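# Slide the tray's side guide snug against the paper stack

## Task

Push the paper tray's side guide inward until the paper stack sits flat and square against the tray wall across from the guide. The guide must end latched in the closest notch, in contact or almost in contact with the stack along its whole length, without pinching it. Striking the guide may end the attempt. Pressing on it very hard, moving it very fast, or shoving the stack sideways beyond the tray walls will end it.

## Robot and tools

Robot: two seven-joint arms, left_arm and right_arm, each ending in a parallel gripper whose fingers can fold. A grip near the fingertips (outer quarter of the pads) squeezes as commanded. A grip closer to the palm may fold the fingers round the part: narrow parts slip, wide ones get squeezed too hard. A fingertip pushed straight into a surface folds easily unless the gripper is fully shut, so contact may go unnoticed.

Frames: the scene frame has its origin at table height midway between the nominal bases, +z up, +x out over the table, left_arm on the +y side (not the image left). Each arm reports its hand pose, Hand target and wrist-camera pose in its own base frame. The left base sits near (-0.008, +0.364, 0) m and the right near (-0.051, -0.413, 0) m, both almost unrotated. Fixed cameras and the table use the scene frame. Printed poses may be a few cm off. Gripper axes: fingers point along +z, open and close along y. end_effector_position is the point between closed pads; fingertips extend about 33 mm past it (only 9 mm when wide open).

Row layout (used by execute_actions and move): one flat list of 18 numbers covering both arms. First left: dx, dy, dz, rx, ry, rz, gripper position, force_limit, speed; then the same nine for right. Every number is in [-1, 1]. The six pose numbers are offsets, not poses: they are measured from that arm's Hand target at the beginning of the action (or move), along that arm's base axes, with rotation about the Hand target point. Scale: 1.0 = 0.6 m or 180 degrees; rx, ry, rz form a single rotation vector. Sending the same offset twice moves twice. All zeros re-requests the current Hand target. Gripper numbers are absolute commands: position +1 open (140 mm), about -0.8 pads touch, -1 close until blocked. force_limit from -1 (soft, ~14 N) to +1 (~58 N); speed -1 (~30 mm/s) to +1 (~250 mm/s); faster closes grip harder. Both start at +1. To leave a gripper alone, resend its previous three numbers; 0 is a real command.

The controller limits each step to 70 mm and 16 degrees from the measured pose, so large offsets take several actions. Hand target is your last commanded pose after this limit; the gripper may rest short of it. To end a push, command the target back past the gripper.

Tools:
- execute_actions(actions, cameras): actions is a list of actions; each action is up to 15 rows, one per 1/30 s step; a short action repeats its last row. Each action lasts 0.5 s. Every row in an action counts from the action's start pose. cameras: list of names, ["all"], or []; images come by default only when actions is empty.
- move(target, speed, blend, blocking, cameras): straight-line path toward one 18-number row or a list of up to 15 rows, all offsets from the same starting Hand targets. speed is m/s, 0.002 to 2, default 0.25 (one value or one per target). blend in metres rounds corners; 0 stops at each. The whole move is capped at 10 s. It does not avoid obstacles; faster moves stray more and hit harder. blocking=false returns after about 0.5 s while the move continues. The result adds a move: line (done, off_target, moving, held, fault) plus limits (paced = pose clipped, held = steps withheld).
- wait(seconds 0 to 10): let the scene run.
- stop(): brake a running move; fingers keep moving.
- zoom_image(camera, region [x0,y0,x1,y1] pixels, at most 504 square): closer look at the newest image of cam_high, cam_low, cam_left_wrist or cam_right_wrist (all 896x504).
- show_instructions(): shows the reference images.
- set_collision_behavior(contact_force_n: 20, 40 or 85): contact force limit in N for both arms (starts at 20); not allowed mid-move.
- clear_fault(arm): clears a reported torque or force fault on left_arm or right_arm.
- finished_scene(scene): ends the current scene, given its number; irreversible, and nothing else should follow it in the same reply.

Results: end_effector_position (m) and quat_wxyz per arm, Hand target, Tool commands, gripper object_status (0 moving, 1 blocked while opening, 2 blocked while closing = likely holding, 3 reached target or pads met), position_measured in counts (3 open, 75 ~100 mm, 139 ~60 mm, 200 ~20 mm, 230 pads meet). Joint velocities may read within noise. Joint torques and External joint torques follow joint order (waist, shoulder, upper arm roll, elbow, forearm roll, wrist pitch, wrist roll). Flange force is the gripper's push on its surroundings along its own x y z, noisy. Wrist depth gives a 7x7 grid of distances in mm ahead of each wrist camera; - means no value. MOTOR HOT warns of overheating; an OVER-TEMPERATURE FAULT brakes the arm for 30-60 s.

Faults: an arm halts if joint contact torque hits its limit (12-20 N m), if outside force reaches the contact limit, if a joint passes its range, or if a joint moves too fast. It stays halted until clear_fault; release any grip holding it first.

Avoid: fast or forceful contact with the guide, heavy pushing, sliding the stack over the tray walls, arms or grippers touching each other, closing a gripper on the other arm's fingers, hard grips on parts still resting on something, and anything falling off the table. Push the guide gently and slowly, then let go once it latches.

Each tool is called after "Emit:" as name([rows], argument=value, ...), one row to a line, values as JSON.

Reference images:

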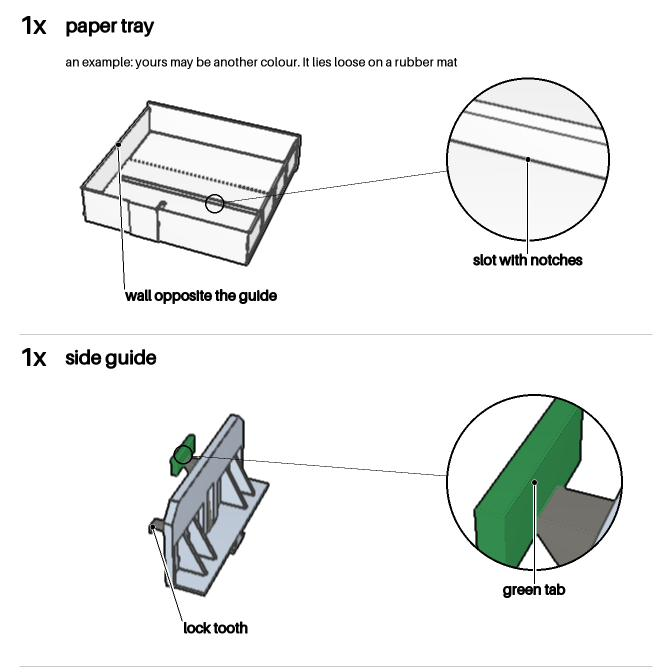

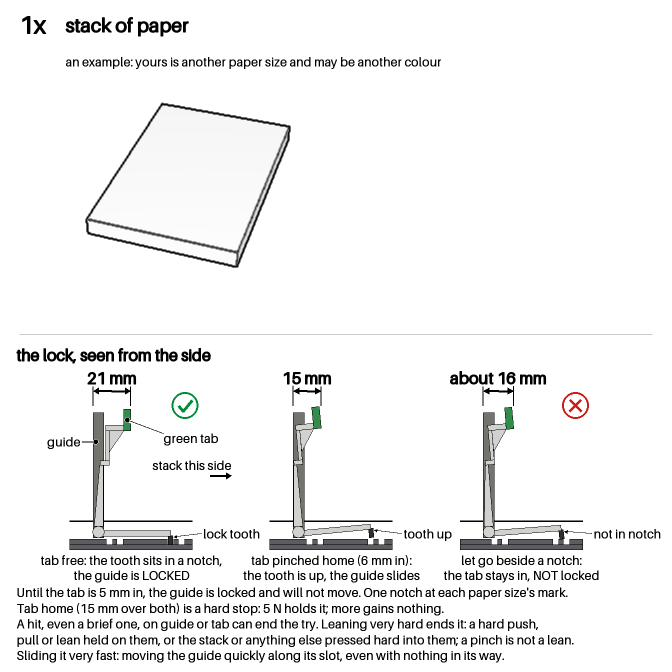

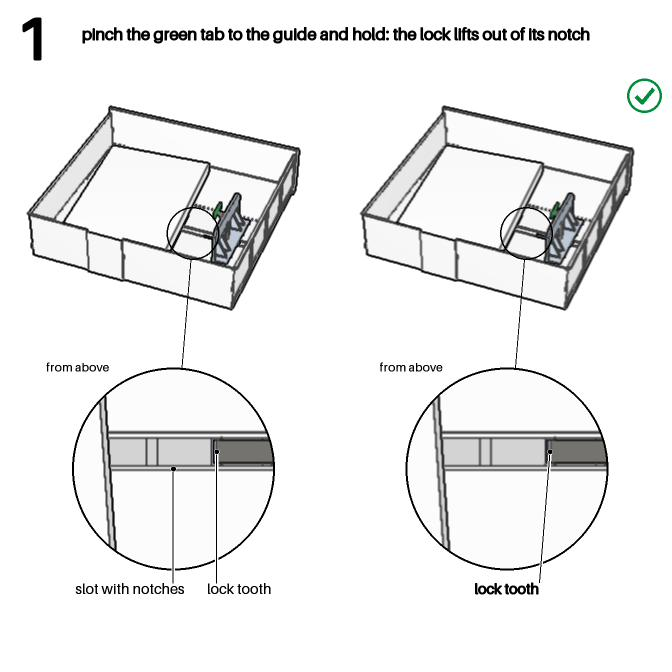

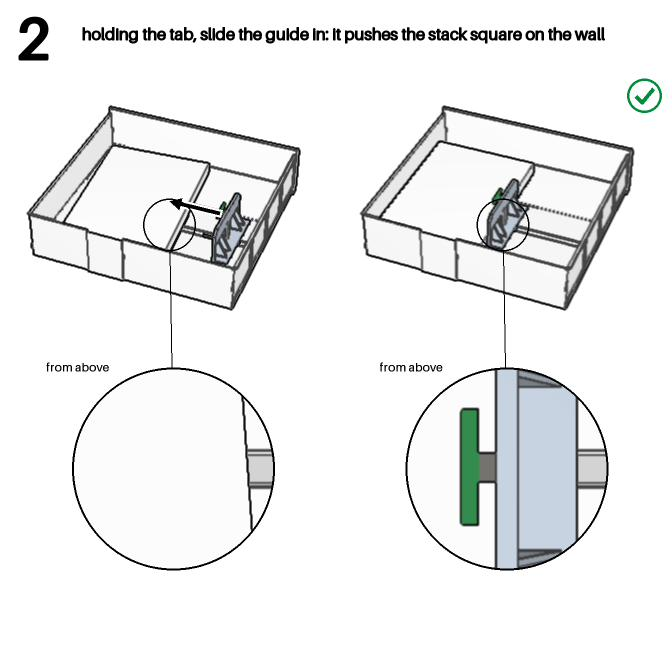

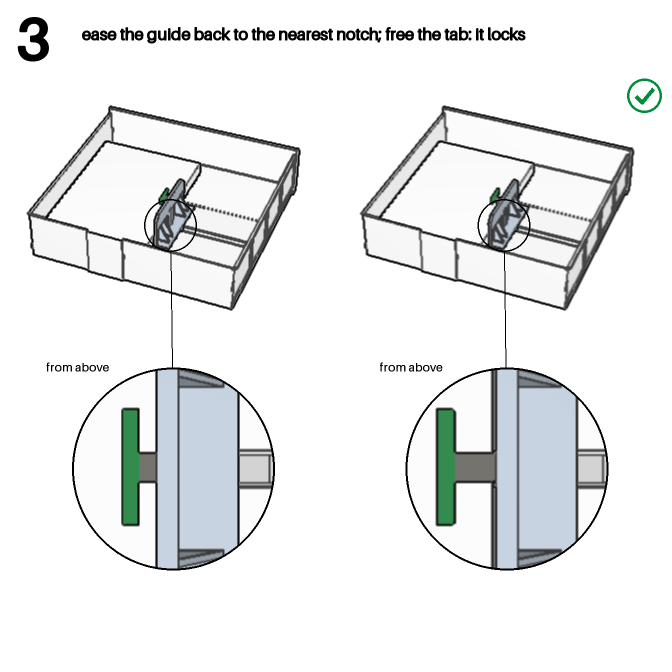

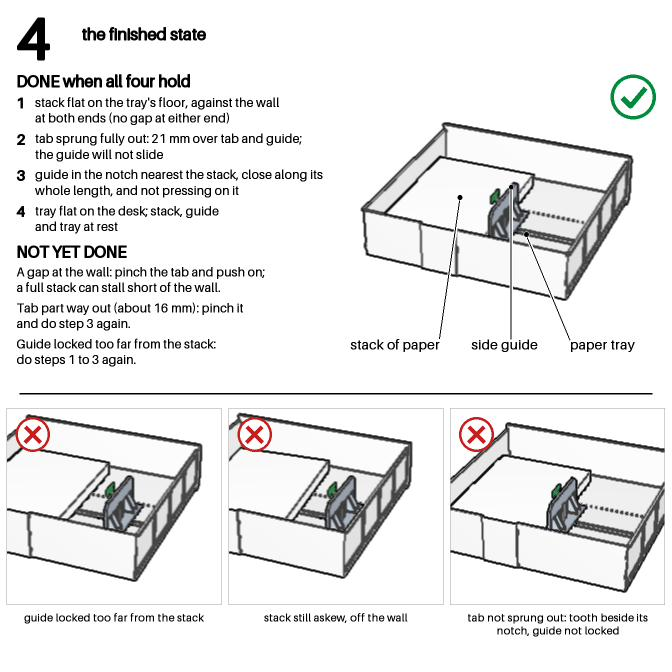

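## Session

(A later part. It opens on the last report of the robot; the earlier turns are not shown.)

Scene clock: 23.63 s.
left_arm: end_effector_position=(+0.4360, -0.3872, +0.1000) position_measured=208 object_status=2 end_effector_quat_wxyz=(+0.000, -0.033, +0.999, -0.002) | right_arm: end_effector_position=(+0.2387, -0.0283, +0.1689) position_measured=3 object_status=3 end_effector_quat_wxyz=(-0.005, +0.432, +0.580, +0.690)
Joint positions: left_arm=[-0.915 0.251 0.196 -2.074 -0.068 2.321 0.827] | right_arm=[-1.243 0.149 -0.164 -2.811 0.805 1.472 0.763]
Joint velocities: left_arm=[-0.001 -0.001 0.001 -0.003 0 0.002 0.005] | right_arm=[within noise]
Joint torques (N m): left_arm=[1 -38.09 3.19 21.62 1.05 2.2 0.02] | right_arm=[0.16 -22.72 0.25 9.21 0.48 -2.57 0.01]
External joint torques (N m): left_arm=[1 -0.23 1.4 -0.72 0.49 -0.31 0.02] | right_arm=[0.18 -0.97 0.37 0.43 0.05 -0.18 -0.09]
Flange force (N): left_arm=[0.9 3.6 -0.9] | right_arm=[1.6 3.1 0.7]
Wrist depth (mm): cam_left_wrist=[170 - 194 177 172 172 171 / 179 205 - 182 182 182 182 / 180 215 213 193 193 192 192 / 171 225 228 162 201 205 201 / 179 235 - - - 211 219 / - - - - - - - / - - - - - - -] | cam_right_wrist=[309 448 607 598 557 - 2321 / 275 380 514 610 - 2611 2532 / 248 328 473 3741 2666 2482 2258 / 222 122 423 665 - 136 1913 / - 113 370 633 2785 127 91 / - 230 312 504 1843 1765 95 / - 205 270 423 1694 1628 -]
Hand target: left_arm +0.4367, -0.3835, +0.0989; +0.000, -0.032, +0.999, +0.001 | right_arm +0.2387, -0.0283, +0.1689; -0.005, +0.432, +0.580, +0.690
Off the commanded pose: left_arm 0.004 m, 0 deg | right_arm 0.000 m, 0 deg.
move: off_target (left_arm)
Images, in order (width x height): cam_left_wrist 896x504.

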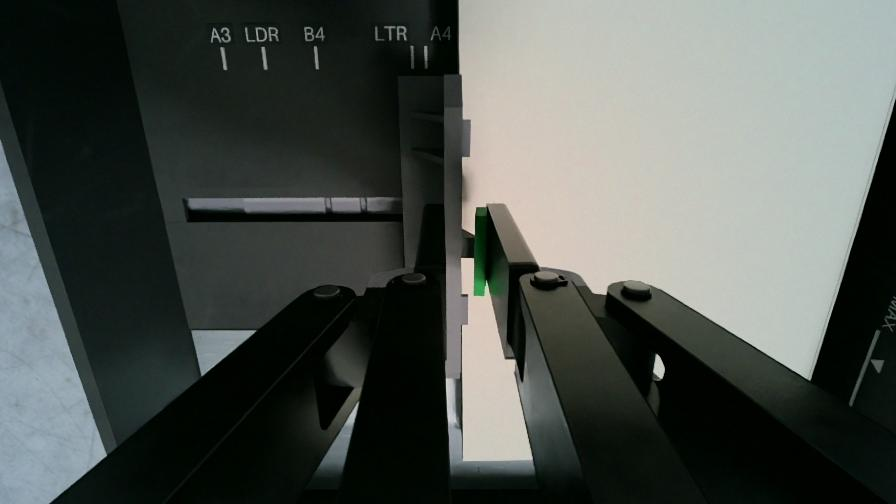

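Emit:
move(target=[-0.0015,0.025,0,0,0,0,-1,-1,-1,0,0,0,0,0,0,1,1,1], speed=0.02, cameras=["cam_left_wrist"])

Emit:
zoom_image(camera="cam_left_wrist", region=[392, 0, 896, 504])

Scene clock: 25.00 s.
left_arm: end_effector_position=(+0.4348, -0.3726, +0.0999) position_measured=208 object_status=2 end_effector_quat_wxyz=(+0.000, -0.032, +0.999, -0.002) | right_arm: end_effector_position=(+0.2387, -0.0283, +0.1689) position_measured=3 object_status=3 end_effector_quat_wxyz=(-0.005, +0.432, +0.580, +0.690)
Joint positions: left_arm=[-0.904 0.223 0.201 -2.114 -0.064 2.334 0.842] | right_arm=[-1.243 0.149 -0.164 -2.811 0.805 1.472 0.763]
Joint velocities: left_arm=[-0.001 -0.001 -0.001 -0.002 0 0.002 0.004] | right_arm=[within noise]
Joint torques (N m): left_arm=[1.31 -36.74 3.28 21.55 1.1 2.2 0.15] | right_arm=[0.12 -22.71 0.31 9.11 0.49 -2.56 -0.02]
External joint torques (N m): left_arm=[1.19 0.15 1.54 -0.75 0.54 -0.33 0.15] | right_arm=[0.14 -0.88 0.43 0.23 0.06 -0.18 -0.12]
Flange force (N): left_arm=[-0.2 3.3 -0.3] | right_arm=[1.7 2.7 1.1]
Wrist depth (mm): cam_left_wrist=[- - - 173 171 172 170 / 188 206 203 182 181 182 181 / - 215 213 192 192 192 192 / 188 227 228 161 - 203 201 / - 237 - 171 - 210 - / - - - - - - - / - - - - - - -] | cam_right_wrist=[311 444 604 588 2949 - 2365 / 277 380 519 617 2506 - - / 247 331 472 853 2506 2410 - / 221 122 423 692 2558 127 2005 / - 113 370 638 2558 127 91 / - 230 313 499 1885 1765 95 / - 206 268 423 729 1682 -]
Hand target: left_arm +0.4358, -0.3685, +0.0989; +0.000, -0.032, +0.999, +0.001 | right_arm +0.2387, -0.0283, +0.1689; -0.005, +0.432, +0.580, +0.690
Off the commanded pose: left_arm 0.004 m, 0 deg | right_arm 0.000 m, 0 deg.
move: off_target (left_arm)
Images, in order (width x height): cam_left_wrist 896x504.

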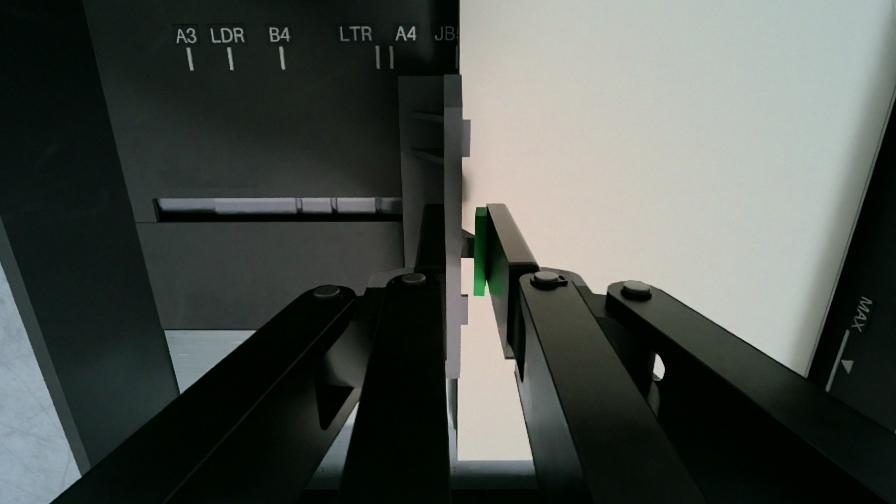

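Scaled by 1.000.

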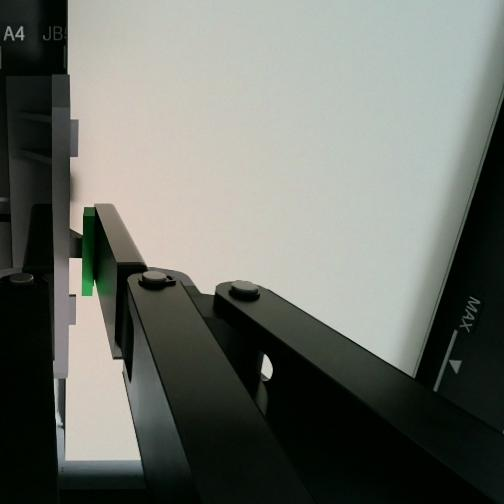

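Emit:
move(target=[-0.0005,0.008,0,0,0,0,-1,-1,-1,0,0,0,0,0,0,1,1,1], speed=0.02, cameras=["cam_left_wrist","cam_high"])

Emit:
zoom_image(camera="cam_high", region=[410, 150, 560, 300])

Emit:
zoom_image(camera="cam_left_wrist", region=[392, 0, 896, 504])

Scene clock: 25.97 s.
left_arm: end_effector_position=(+0.4344, -0.3679, +0.0999) position_measured=208 object_status=2 end_effector_quat_wxyz=(+0.000, -0.032, +0.999, -0.002) | right_arm: end_effector_position=(+0.2387, -0.0283, +0.1689) position_measured=3 object_status=3 end_effector_quat_wxyz=(-0.005, +0.432, +0.580, +0.690)
Joint positions: left_arm=[-0.899 0.214 0.202 -2.126 -0.062 2.338 0.847] | right_arm=[-1.243 0.149 -0.164 -2.811 0.805 1.472 0.763]
Joint torques (N m): left_arm=[1.29 -36.34 3.31 21.43 1.13 2.17 0.08] | right_arm=[0.19 -22.75 0.32 9.22 0.49 -2.56 -0.01]
External joint torques (N m): left_arm=[1.32 0.13 1.78 -0.76 0.58 -0.34 0.08] | right_arm=[0.2 -0.99 0.43 0.49 0.07 -0.16 -0.1]
Flange force (N): left_arm=[-0.2 3.6 -0.5] | right_arm=[1.4 3.1 0.8]
Wrist depth (mm): cam_left_wrist=[- - - 176 173 172 172 / 194 206 - 175 182 181 182 / 194 212 212 194 193 192 192 / 196 226 228 161 198 203 - / 205 238 - 171 - 211 - / - - - - - - - / - - - - - - -] | cam_right_wrist=[310 449 591 588 527 - 2584 / 276 380 515 628 3686 2695 2180 / 249 321 474 781 2584 2881 2071 / 222 122 434 702 3133 127 1958 / - 113 373 631 2343 127 91 / - 231 314 488 1741 1765 95 / - 205 268 420 1741 1638 -]
Hand target: left_arm +0.4355, -0.3637, +0.0989; +0.000, -0.032, +0.999, +0.001 | right_arm +0.2387, -0.0283, +0.1689; -0.005, +0.432, +0.580, +0.690
Off the commanded pose: left_arm 0.004 m, 0 deg | right_arm 0.000 m, 0 deg.
move: off_target (left_arm)
Images, in order (width x height): cam_high 896x504, cam_left_wrist 896x504.

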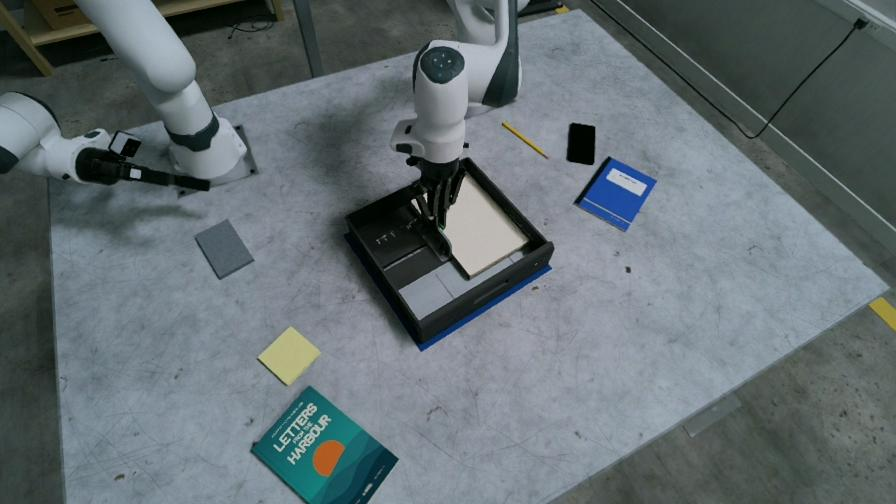

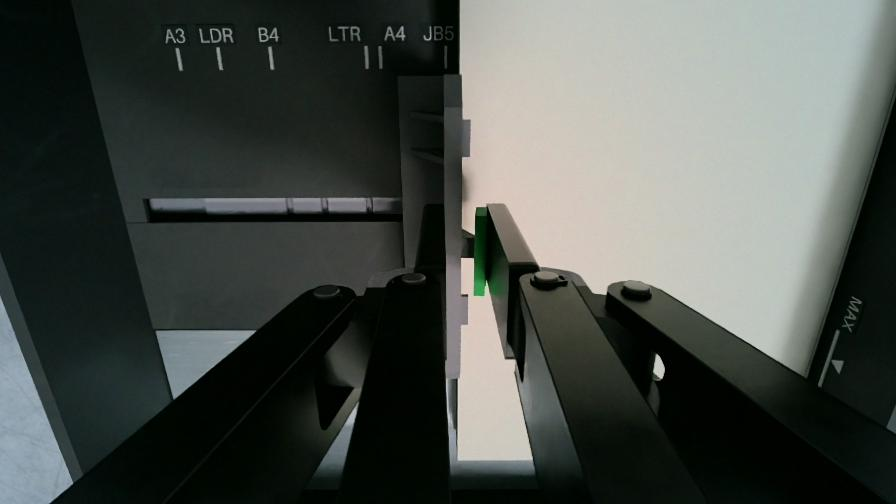

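Scaled by 3.360.

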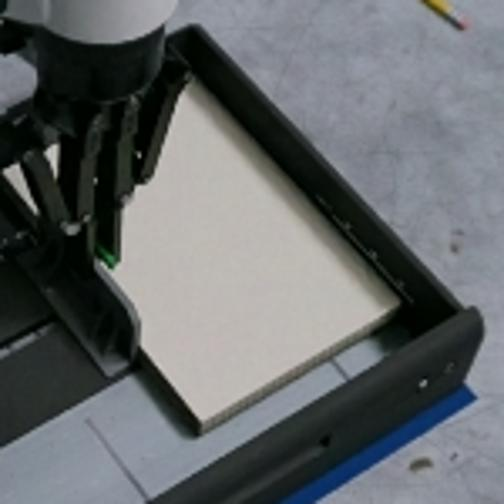

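Scaled by 1.000.

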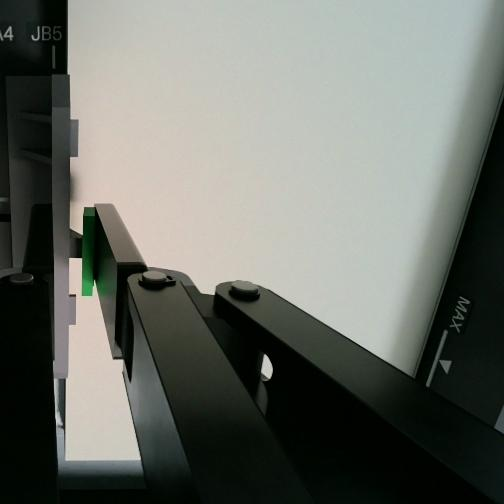

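Emit:
move(target=[-0.0005,0.01,0,0,0,0,-1,-1,-1,0,0,0,0,0,0,1,1,1], speed=0.015, cameras=["cam_left_wrist","cam_high"])

Emit:
zoom_image(camera="cam_high", region=[410, 150, 560, 300])

Scene clock: 27.03 s.
left_arm: end_effector_position=(+0.4339, -0.3664, +0.0998) position_measured=208 object_status=2 end_effector_quat_wxyz=(+0.003, -0.031, +1.000, -0.004) | right_arm: end_effector_position=(+0.2387, -0.0283, +0.1689) position_measured=3 object_status=3 end_effector_quat_wxyz=(-0.005, +0.432, +0.580, +0.690)
Joint positions: left_arm=[-0.898 0.206 0.202 -2.14 -0.062 2.35 0.852] | right_arm=[-1.243 0.149 -0.164 -2.811 0.805 1.472 0.763]
Joint velocities: left_arm=[0 -0.002 0.001 -0.001 0 0.002 0.004] | right_arm=[within noise]
Joint torques (N m): left_arm=[3.22 -37.69 5.33 20.32 1.44 1 0.2] | right_arm=[0.12 -22.77 0.23 9.2 0.48 -2.59 -0.01]
External joint torques (N m): left_arm=[3.25 -1.42 3.85 -1.9 0.89 -1.54 0.2] | right_arm=[0.12 -1.07 0.33 0.46 0.07 -0.2 -0.1]
Flange force (N): left_arm=[2.3 10.9 -5.4] | right_arm=[2.0 3.3 0.6]
Wrist depth (mm): cam_left_wrist=[- 193 - 193 171 172 171 / - - 205 199 182 181 182 / 207 220 215 192 192 189 191 / 196 229 228 162 201 204 201 / 195 239 - - - 89 208 / - - - - - - - / - - - - - - -] | cam_right_wrist=[308 448 613 617 570 2038 2482 / 275 381 505 639 - - 2611 / 248 330 473 811 2915 2365 - / 222 122 436 681 - 136 - / - 113 408 614 - 127 91 / - 231 337 486 1843 1843 96 / - 205 267 423 1717 1705 -]
Hand target: left_arm +0.4352, -0.3577, +0.0989; +0.000, -0.032, +0.999, +0.001 | right_arm +0.2387, -0.0283, +0.1689; -0.005, +0.432, +0.580, +0.690
Off the commanded pose: left_arm 0.009 m, 1 deg | right_arm 0.000 m, 0 deg.
move: off_target (left_arm)
Images, in order (width x height): cam_high 896x504, cam_left_wrist 896x504.

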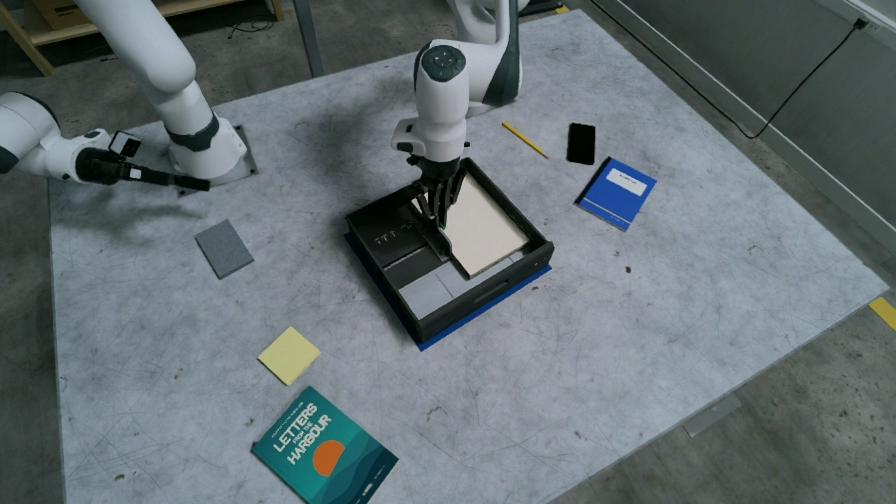

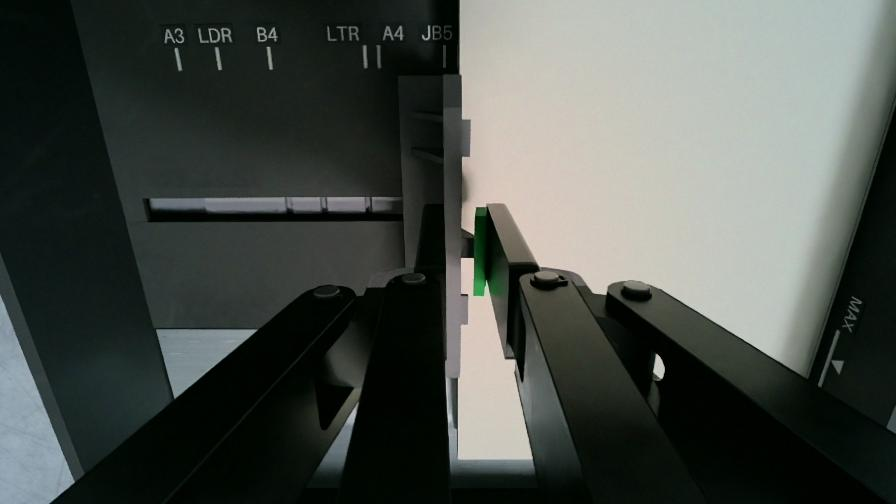

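Scaled by 3.360.

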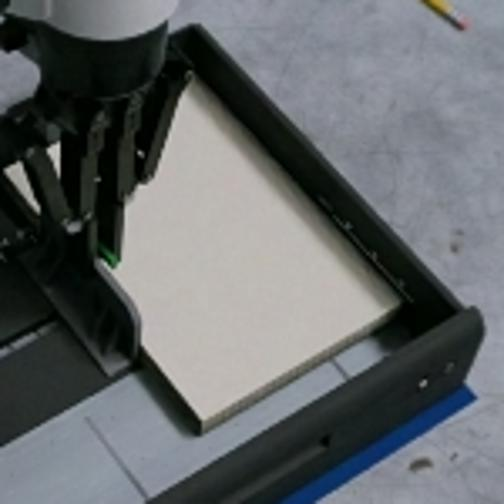

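Emit:
move(target=[0.0009,-0.015,0,0,0,0,-1,-1,-1,0,0,0,0,0,0,1,1,1], speed=0.02)

Scene clock: 28.13 s.
left_arm: end_effector_position=(+0.4343, -0.3675, +0.0999) position_measured=208 object_status=2 end_effector_quat_wxyz=(-0.001, -0.030, +1.000, +0.000) | right_arm: end_effector_position=(+0.2387, -0.0283, +0.1689) position_measured=3 object_status=3 end_effector_quat_wxyz=(-0.005, +0.432, +0.580, +0.690)
Joint positions: left_arm=[-0.899 0.216 0.202 -2.123 -0.062 2.333 0.853] | right_arm=[-1.243 0.149 -0.164 -2.811 0.805 1.472 0.763]
Joint velocities: left_arm=[-0.001 0.001 -0.001 0.002 0 -0.003 0] | right_arm=[within noise]
Joint torques (N m): left_arm=[0.49 -35.93 3.19 23.71 0.8 2.92 -0.26] | right_arm=[0.16 -22.8 0.27 9.21 0.49 -2.58 0.04]
External joint torques (N m): left_arm=[0.22 0.84 1.36 1.41 0.25 0.39 -0.26] | right_arm=[0.14 -1.1 0.34 0.53 0.08 -0.17 -0.06]
Flange force (N): left_arm=[-5.3 -4.2 0.9] | right_arm=[1.9 3.5 0.6]
Wrist depth (mm): cam_left_wrist=[- - - 174 172 173 173 / 194 205 206 182 182 181 182 / 205 216 215 204 192 192 193 / 205 227 223 163 - - 201 / 206 - - 172 - 211 214 / - - - - - - - / - - - - - - -] | cam_right_wrist=[312 450 600 608 603 2506 2532 / 276 379 508 625 - 2584 2218 / 248 328 474 712 2754 2238 2300 / 221 122 434 670 - 136 2124 / - 113 369 619 2457 127 91 / - 230 313 486 2124 1778 96 / - 206 269 421 1682 1628 -]
Hand target: left_arm +0.4357, -0.3667, +0.0989; +0.000, -0.032, +0.999, +0.001 | right_arm +0.2387, -0.0283, +0.1689; -0.005, +0.432, +0.580, +0.690
Off the commanded pose: left_arm 0.002 m, 0 deg | right_arm 0.000 m, 0 deg.
move: done

Emit:
move(target=[0,0,0,0,0,0,-0.3,-1,-1,0,0,0,0,0,0,1,1,1], cameras=["cam_left_wrist"])

Emit:
zoom_image(camera="cam_left_wrist", region=[380, 150, 580, 350])

Scene clock: 29.47 s.
left_arm: end_effector_position=(+0.4347, -0.3668, +0.0989) position_measured=167 object_status=0 end_effector_quat_wxyz=(-0.001, -0.030, +1.000, +0.001) | right_arm: end_effector_position=(+0.2387, -0.0283, +0.1689) position_measured=3 object_status=3 end_effector_quat_wxyz=(-0.005, +0.432, +0.580, +0.690)
Joint positions: left_arm=[-0.899 0.218 0.203 -2.122 -0.062 2.332 0.853] | right_arm=[-1.243 0.149 -0.164 -2.811 0.805 1.472 0.763]
Joint torques (N m): left_arm=[-0.22 -36.63 2.24 23.29 0.72 2.65 -0.24] | right_arm=[0.19 -22.73 0.36 9.19 0.48 -2.57 -0.01]
External joint torques (N m): left_arm=[-0.22 0.13 0.63 0.96 0.17 0.12 -0.24] | right_arm=[0.2 -0.96 0.46 0.41 0.06 -0.18 -0.11]
Flange force (N): left_arm=[-2.3 -2.6 -0.5] | right_arm=[1.5 3.0 0.9]
Wrist depth (mm): cam_left_wrist=[- - - 176 170 172 172 / 194 205 - 181 183 180 181 / 196 211 212 189 189 192 189 / 196 227 220 168 172 202 202 / - - - 176 - - - / - - - 252 - - - / - - - 275 - - -] | cam_right_wrist=[310 432 616 595 559 - - / 276 379 513 631 - 2816 - / 248 336 472 716 2915 - 2218 / 222 122 431 677 - 127 1943 / - 113 341 638 2238 127 91 / - 230 315 490 1649 1765 95 / - 205 268 423 1717 1628 -]
Hand target: left_arm +0.4357, -0.3667, +0.0989; +0.000, -0.032, +0.999, +0.001 | right_arm +0.2387, -0.0283, +0.1689; -0.005, +0.432, +0.580, +0.690
Off the commanded pose: left_arm 0.001 m, 0 deg | right_arm 0.000 m, 0 deg.
move: done
Images, in order (width x height): cam_left_wrist 896x504.

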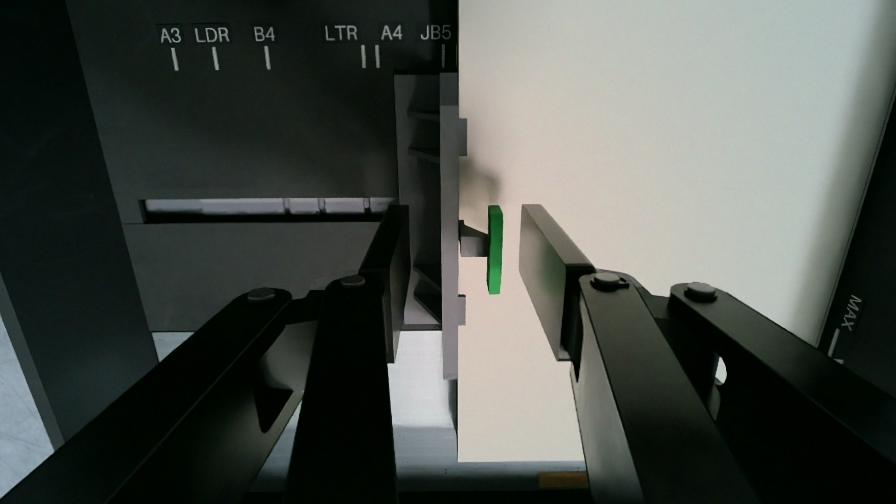

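Scaled by 2.520.

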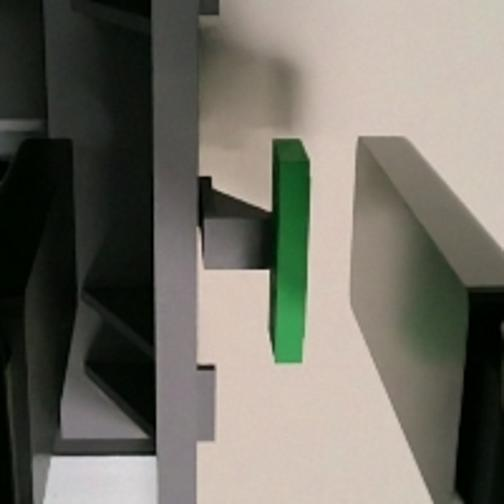

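Emit:
move([
  [0,0,0,0,0,0,-0.15,-1,-1,0,0,0,0,0,0,1,1,1],
  [0,0,0.25,0,0,0,-0.15,-1,-1,0,0,0,0,0,0,1,1,1],
], speed=0.2, cameras=["cam_left_wrist","cam_high"])

Emit:
zoom_image(camera="cam_high", region=[410, 150, 560, 300])

Emit:
zoom_image(camera="cam_left_wrist", region=[350, 0, 850, 300])

Scene clock: 32.10 s.
left_arm: end_effector_position=(+0.4365, -0.3671, +0.2503) position_measured=148 object_status=3 end_effector_quat_wxyz=(+0.001, -0.030, +1.000, -0.002) | right_arm: end_effector_position=(+0.2387, -0.0283, +0.1689) position_measured=3 object_status=3 end_effector_quat_wxyz=(-0.005, +0.432, +0.580, +0.690)
Joint positions: left_arm=[-0.903 0.044 0.208 -1.936 -0.012 1.982 0.821] | right_arm=[-1.243 0.149 -0.164 -2.811 0.805 1.472 0.763]
Joint velocities: left_arm=[0 0.001 -0.001 0 -0.001 -0.004 -0.004] | right_arm=[within noise]
Joint torques (N m): left_arm=[-0.5 -32.78 1 25.8 1.15 2.39 -0.35] | right_arm=[0.11 -22.75 0.29 9.16 0.5 -2.57 -0.04]
External joint torques (N m): left_arm=[-0.45 0.5 0.72 1.03 0.45 -0.14 -0.35] | right_arm=[0.09 -1.05 0.37 0.45 0.08 -0.17 -0.14]
Flange force (N): left_arm=[-3.4 -3.8 -2.0] | right_arm=[1.9 3.1 0.7]
Wrist depth (mm): cam_left_wrist=[- - - - 310 - - / - - 347 - - - 362 / - - 371 339 344 342 - / - 424 381 381 143 347 - / - 91 106 416 - - - / - - - 387 - - - / - - - - - - -] | cam_right_wrist=[309 431 692 3133 576 - - / 275 376 504 3213 3020 2785 2142 / 248 331 476 830 2666 2785 1943 / 222 122 434 648 2695 136 1974 / - 113 370 605 3020 127 91 / - 230 312 487 1989 1765 96 / - 205 269 424 1778 1694 -]
Hand target: left_arm +0.4357, -0.3667, +0.2489; +0.000, -0.032, +0.999, +0.001 | right_arm +0.2387, -0.0283, +0.1689; -0.005, +0.432, +0.580, +0.690
Off the commanded pose: left_arm 0.002 m, 0 deg | right_arm 0.000 m, 0 deg.
move: done
Images, in order (width x height): cam_high 896x504, cam_left_wrist 896x504.

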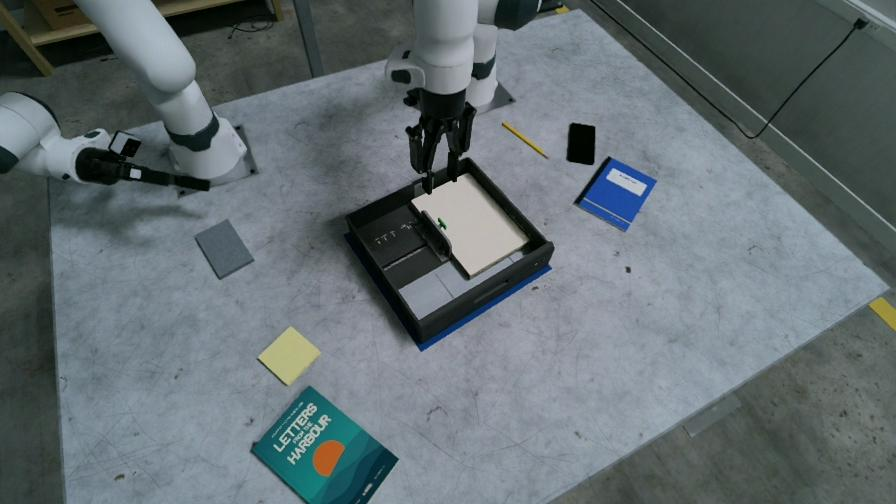

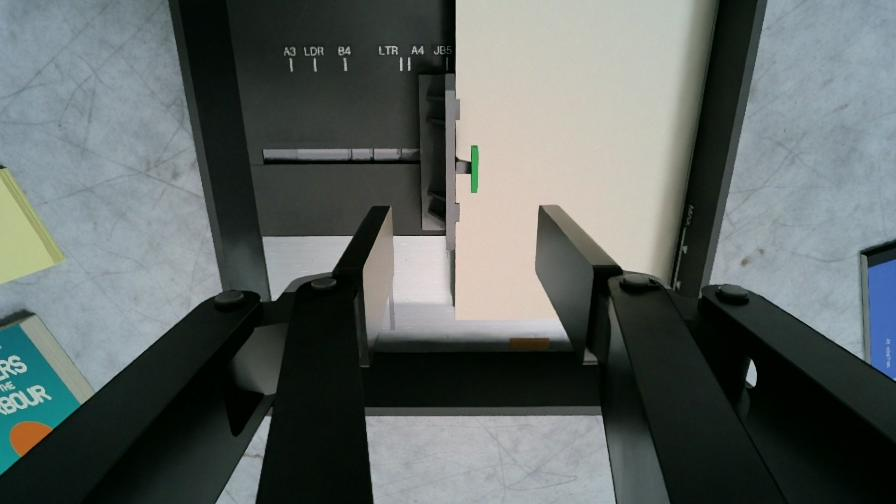

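Scaled by 3.360.

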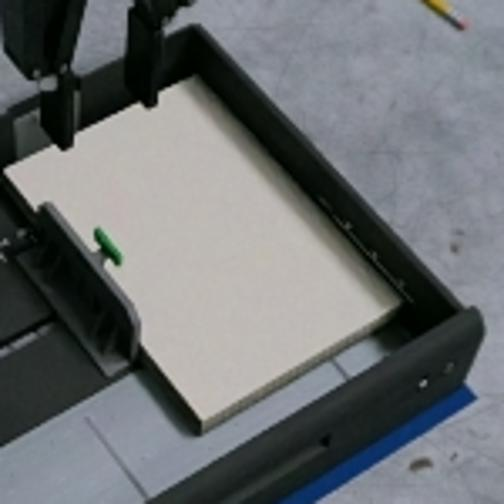

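Scaled by 1.008.

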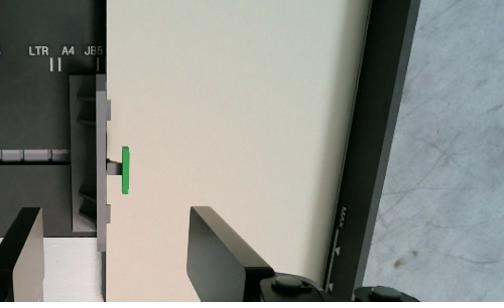

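Square and locked.

Emit:
finished_scene(scene=2)

The scene is finished: the task was done.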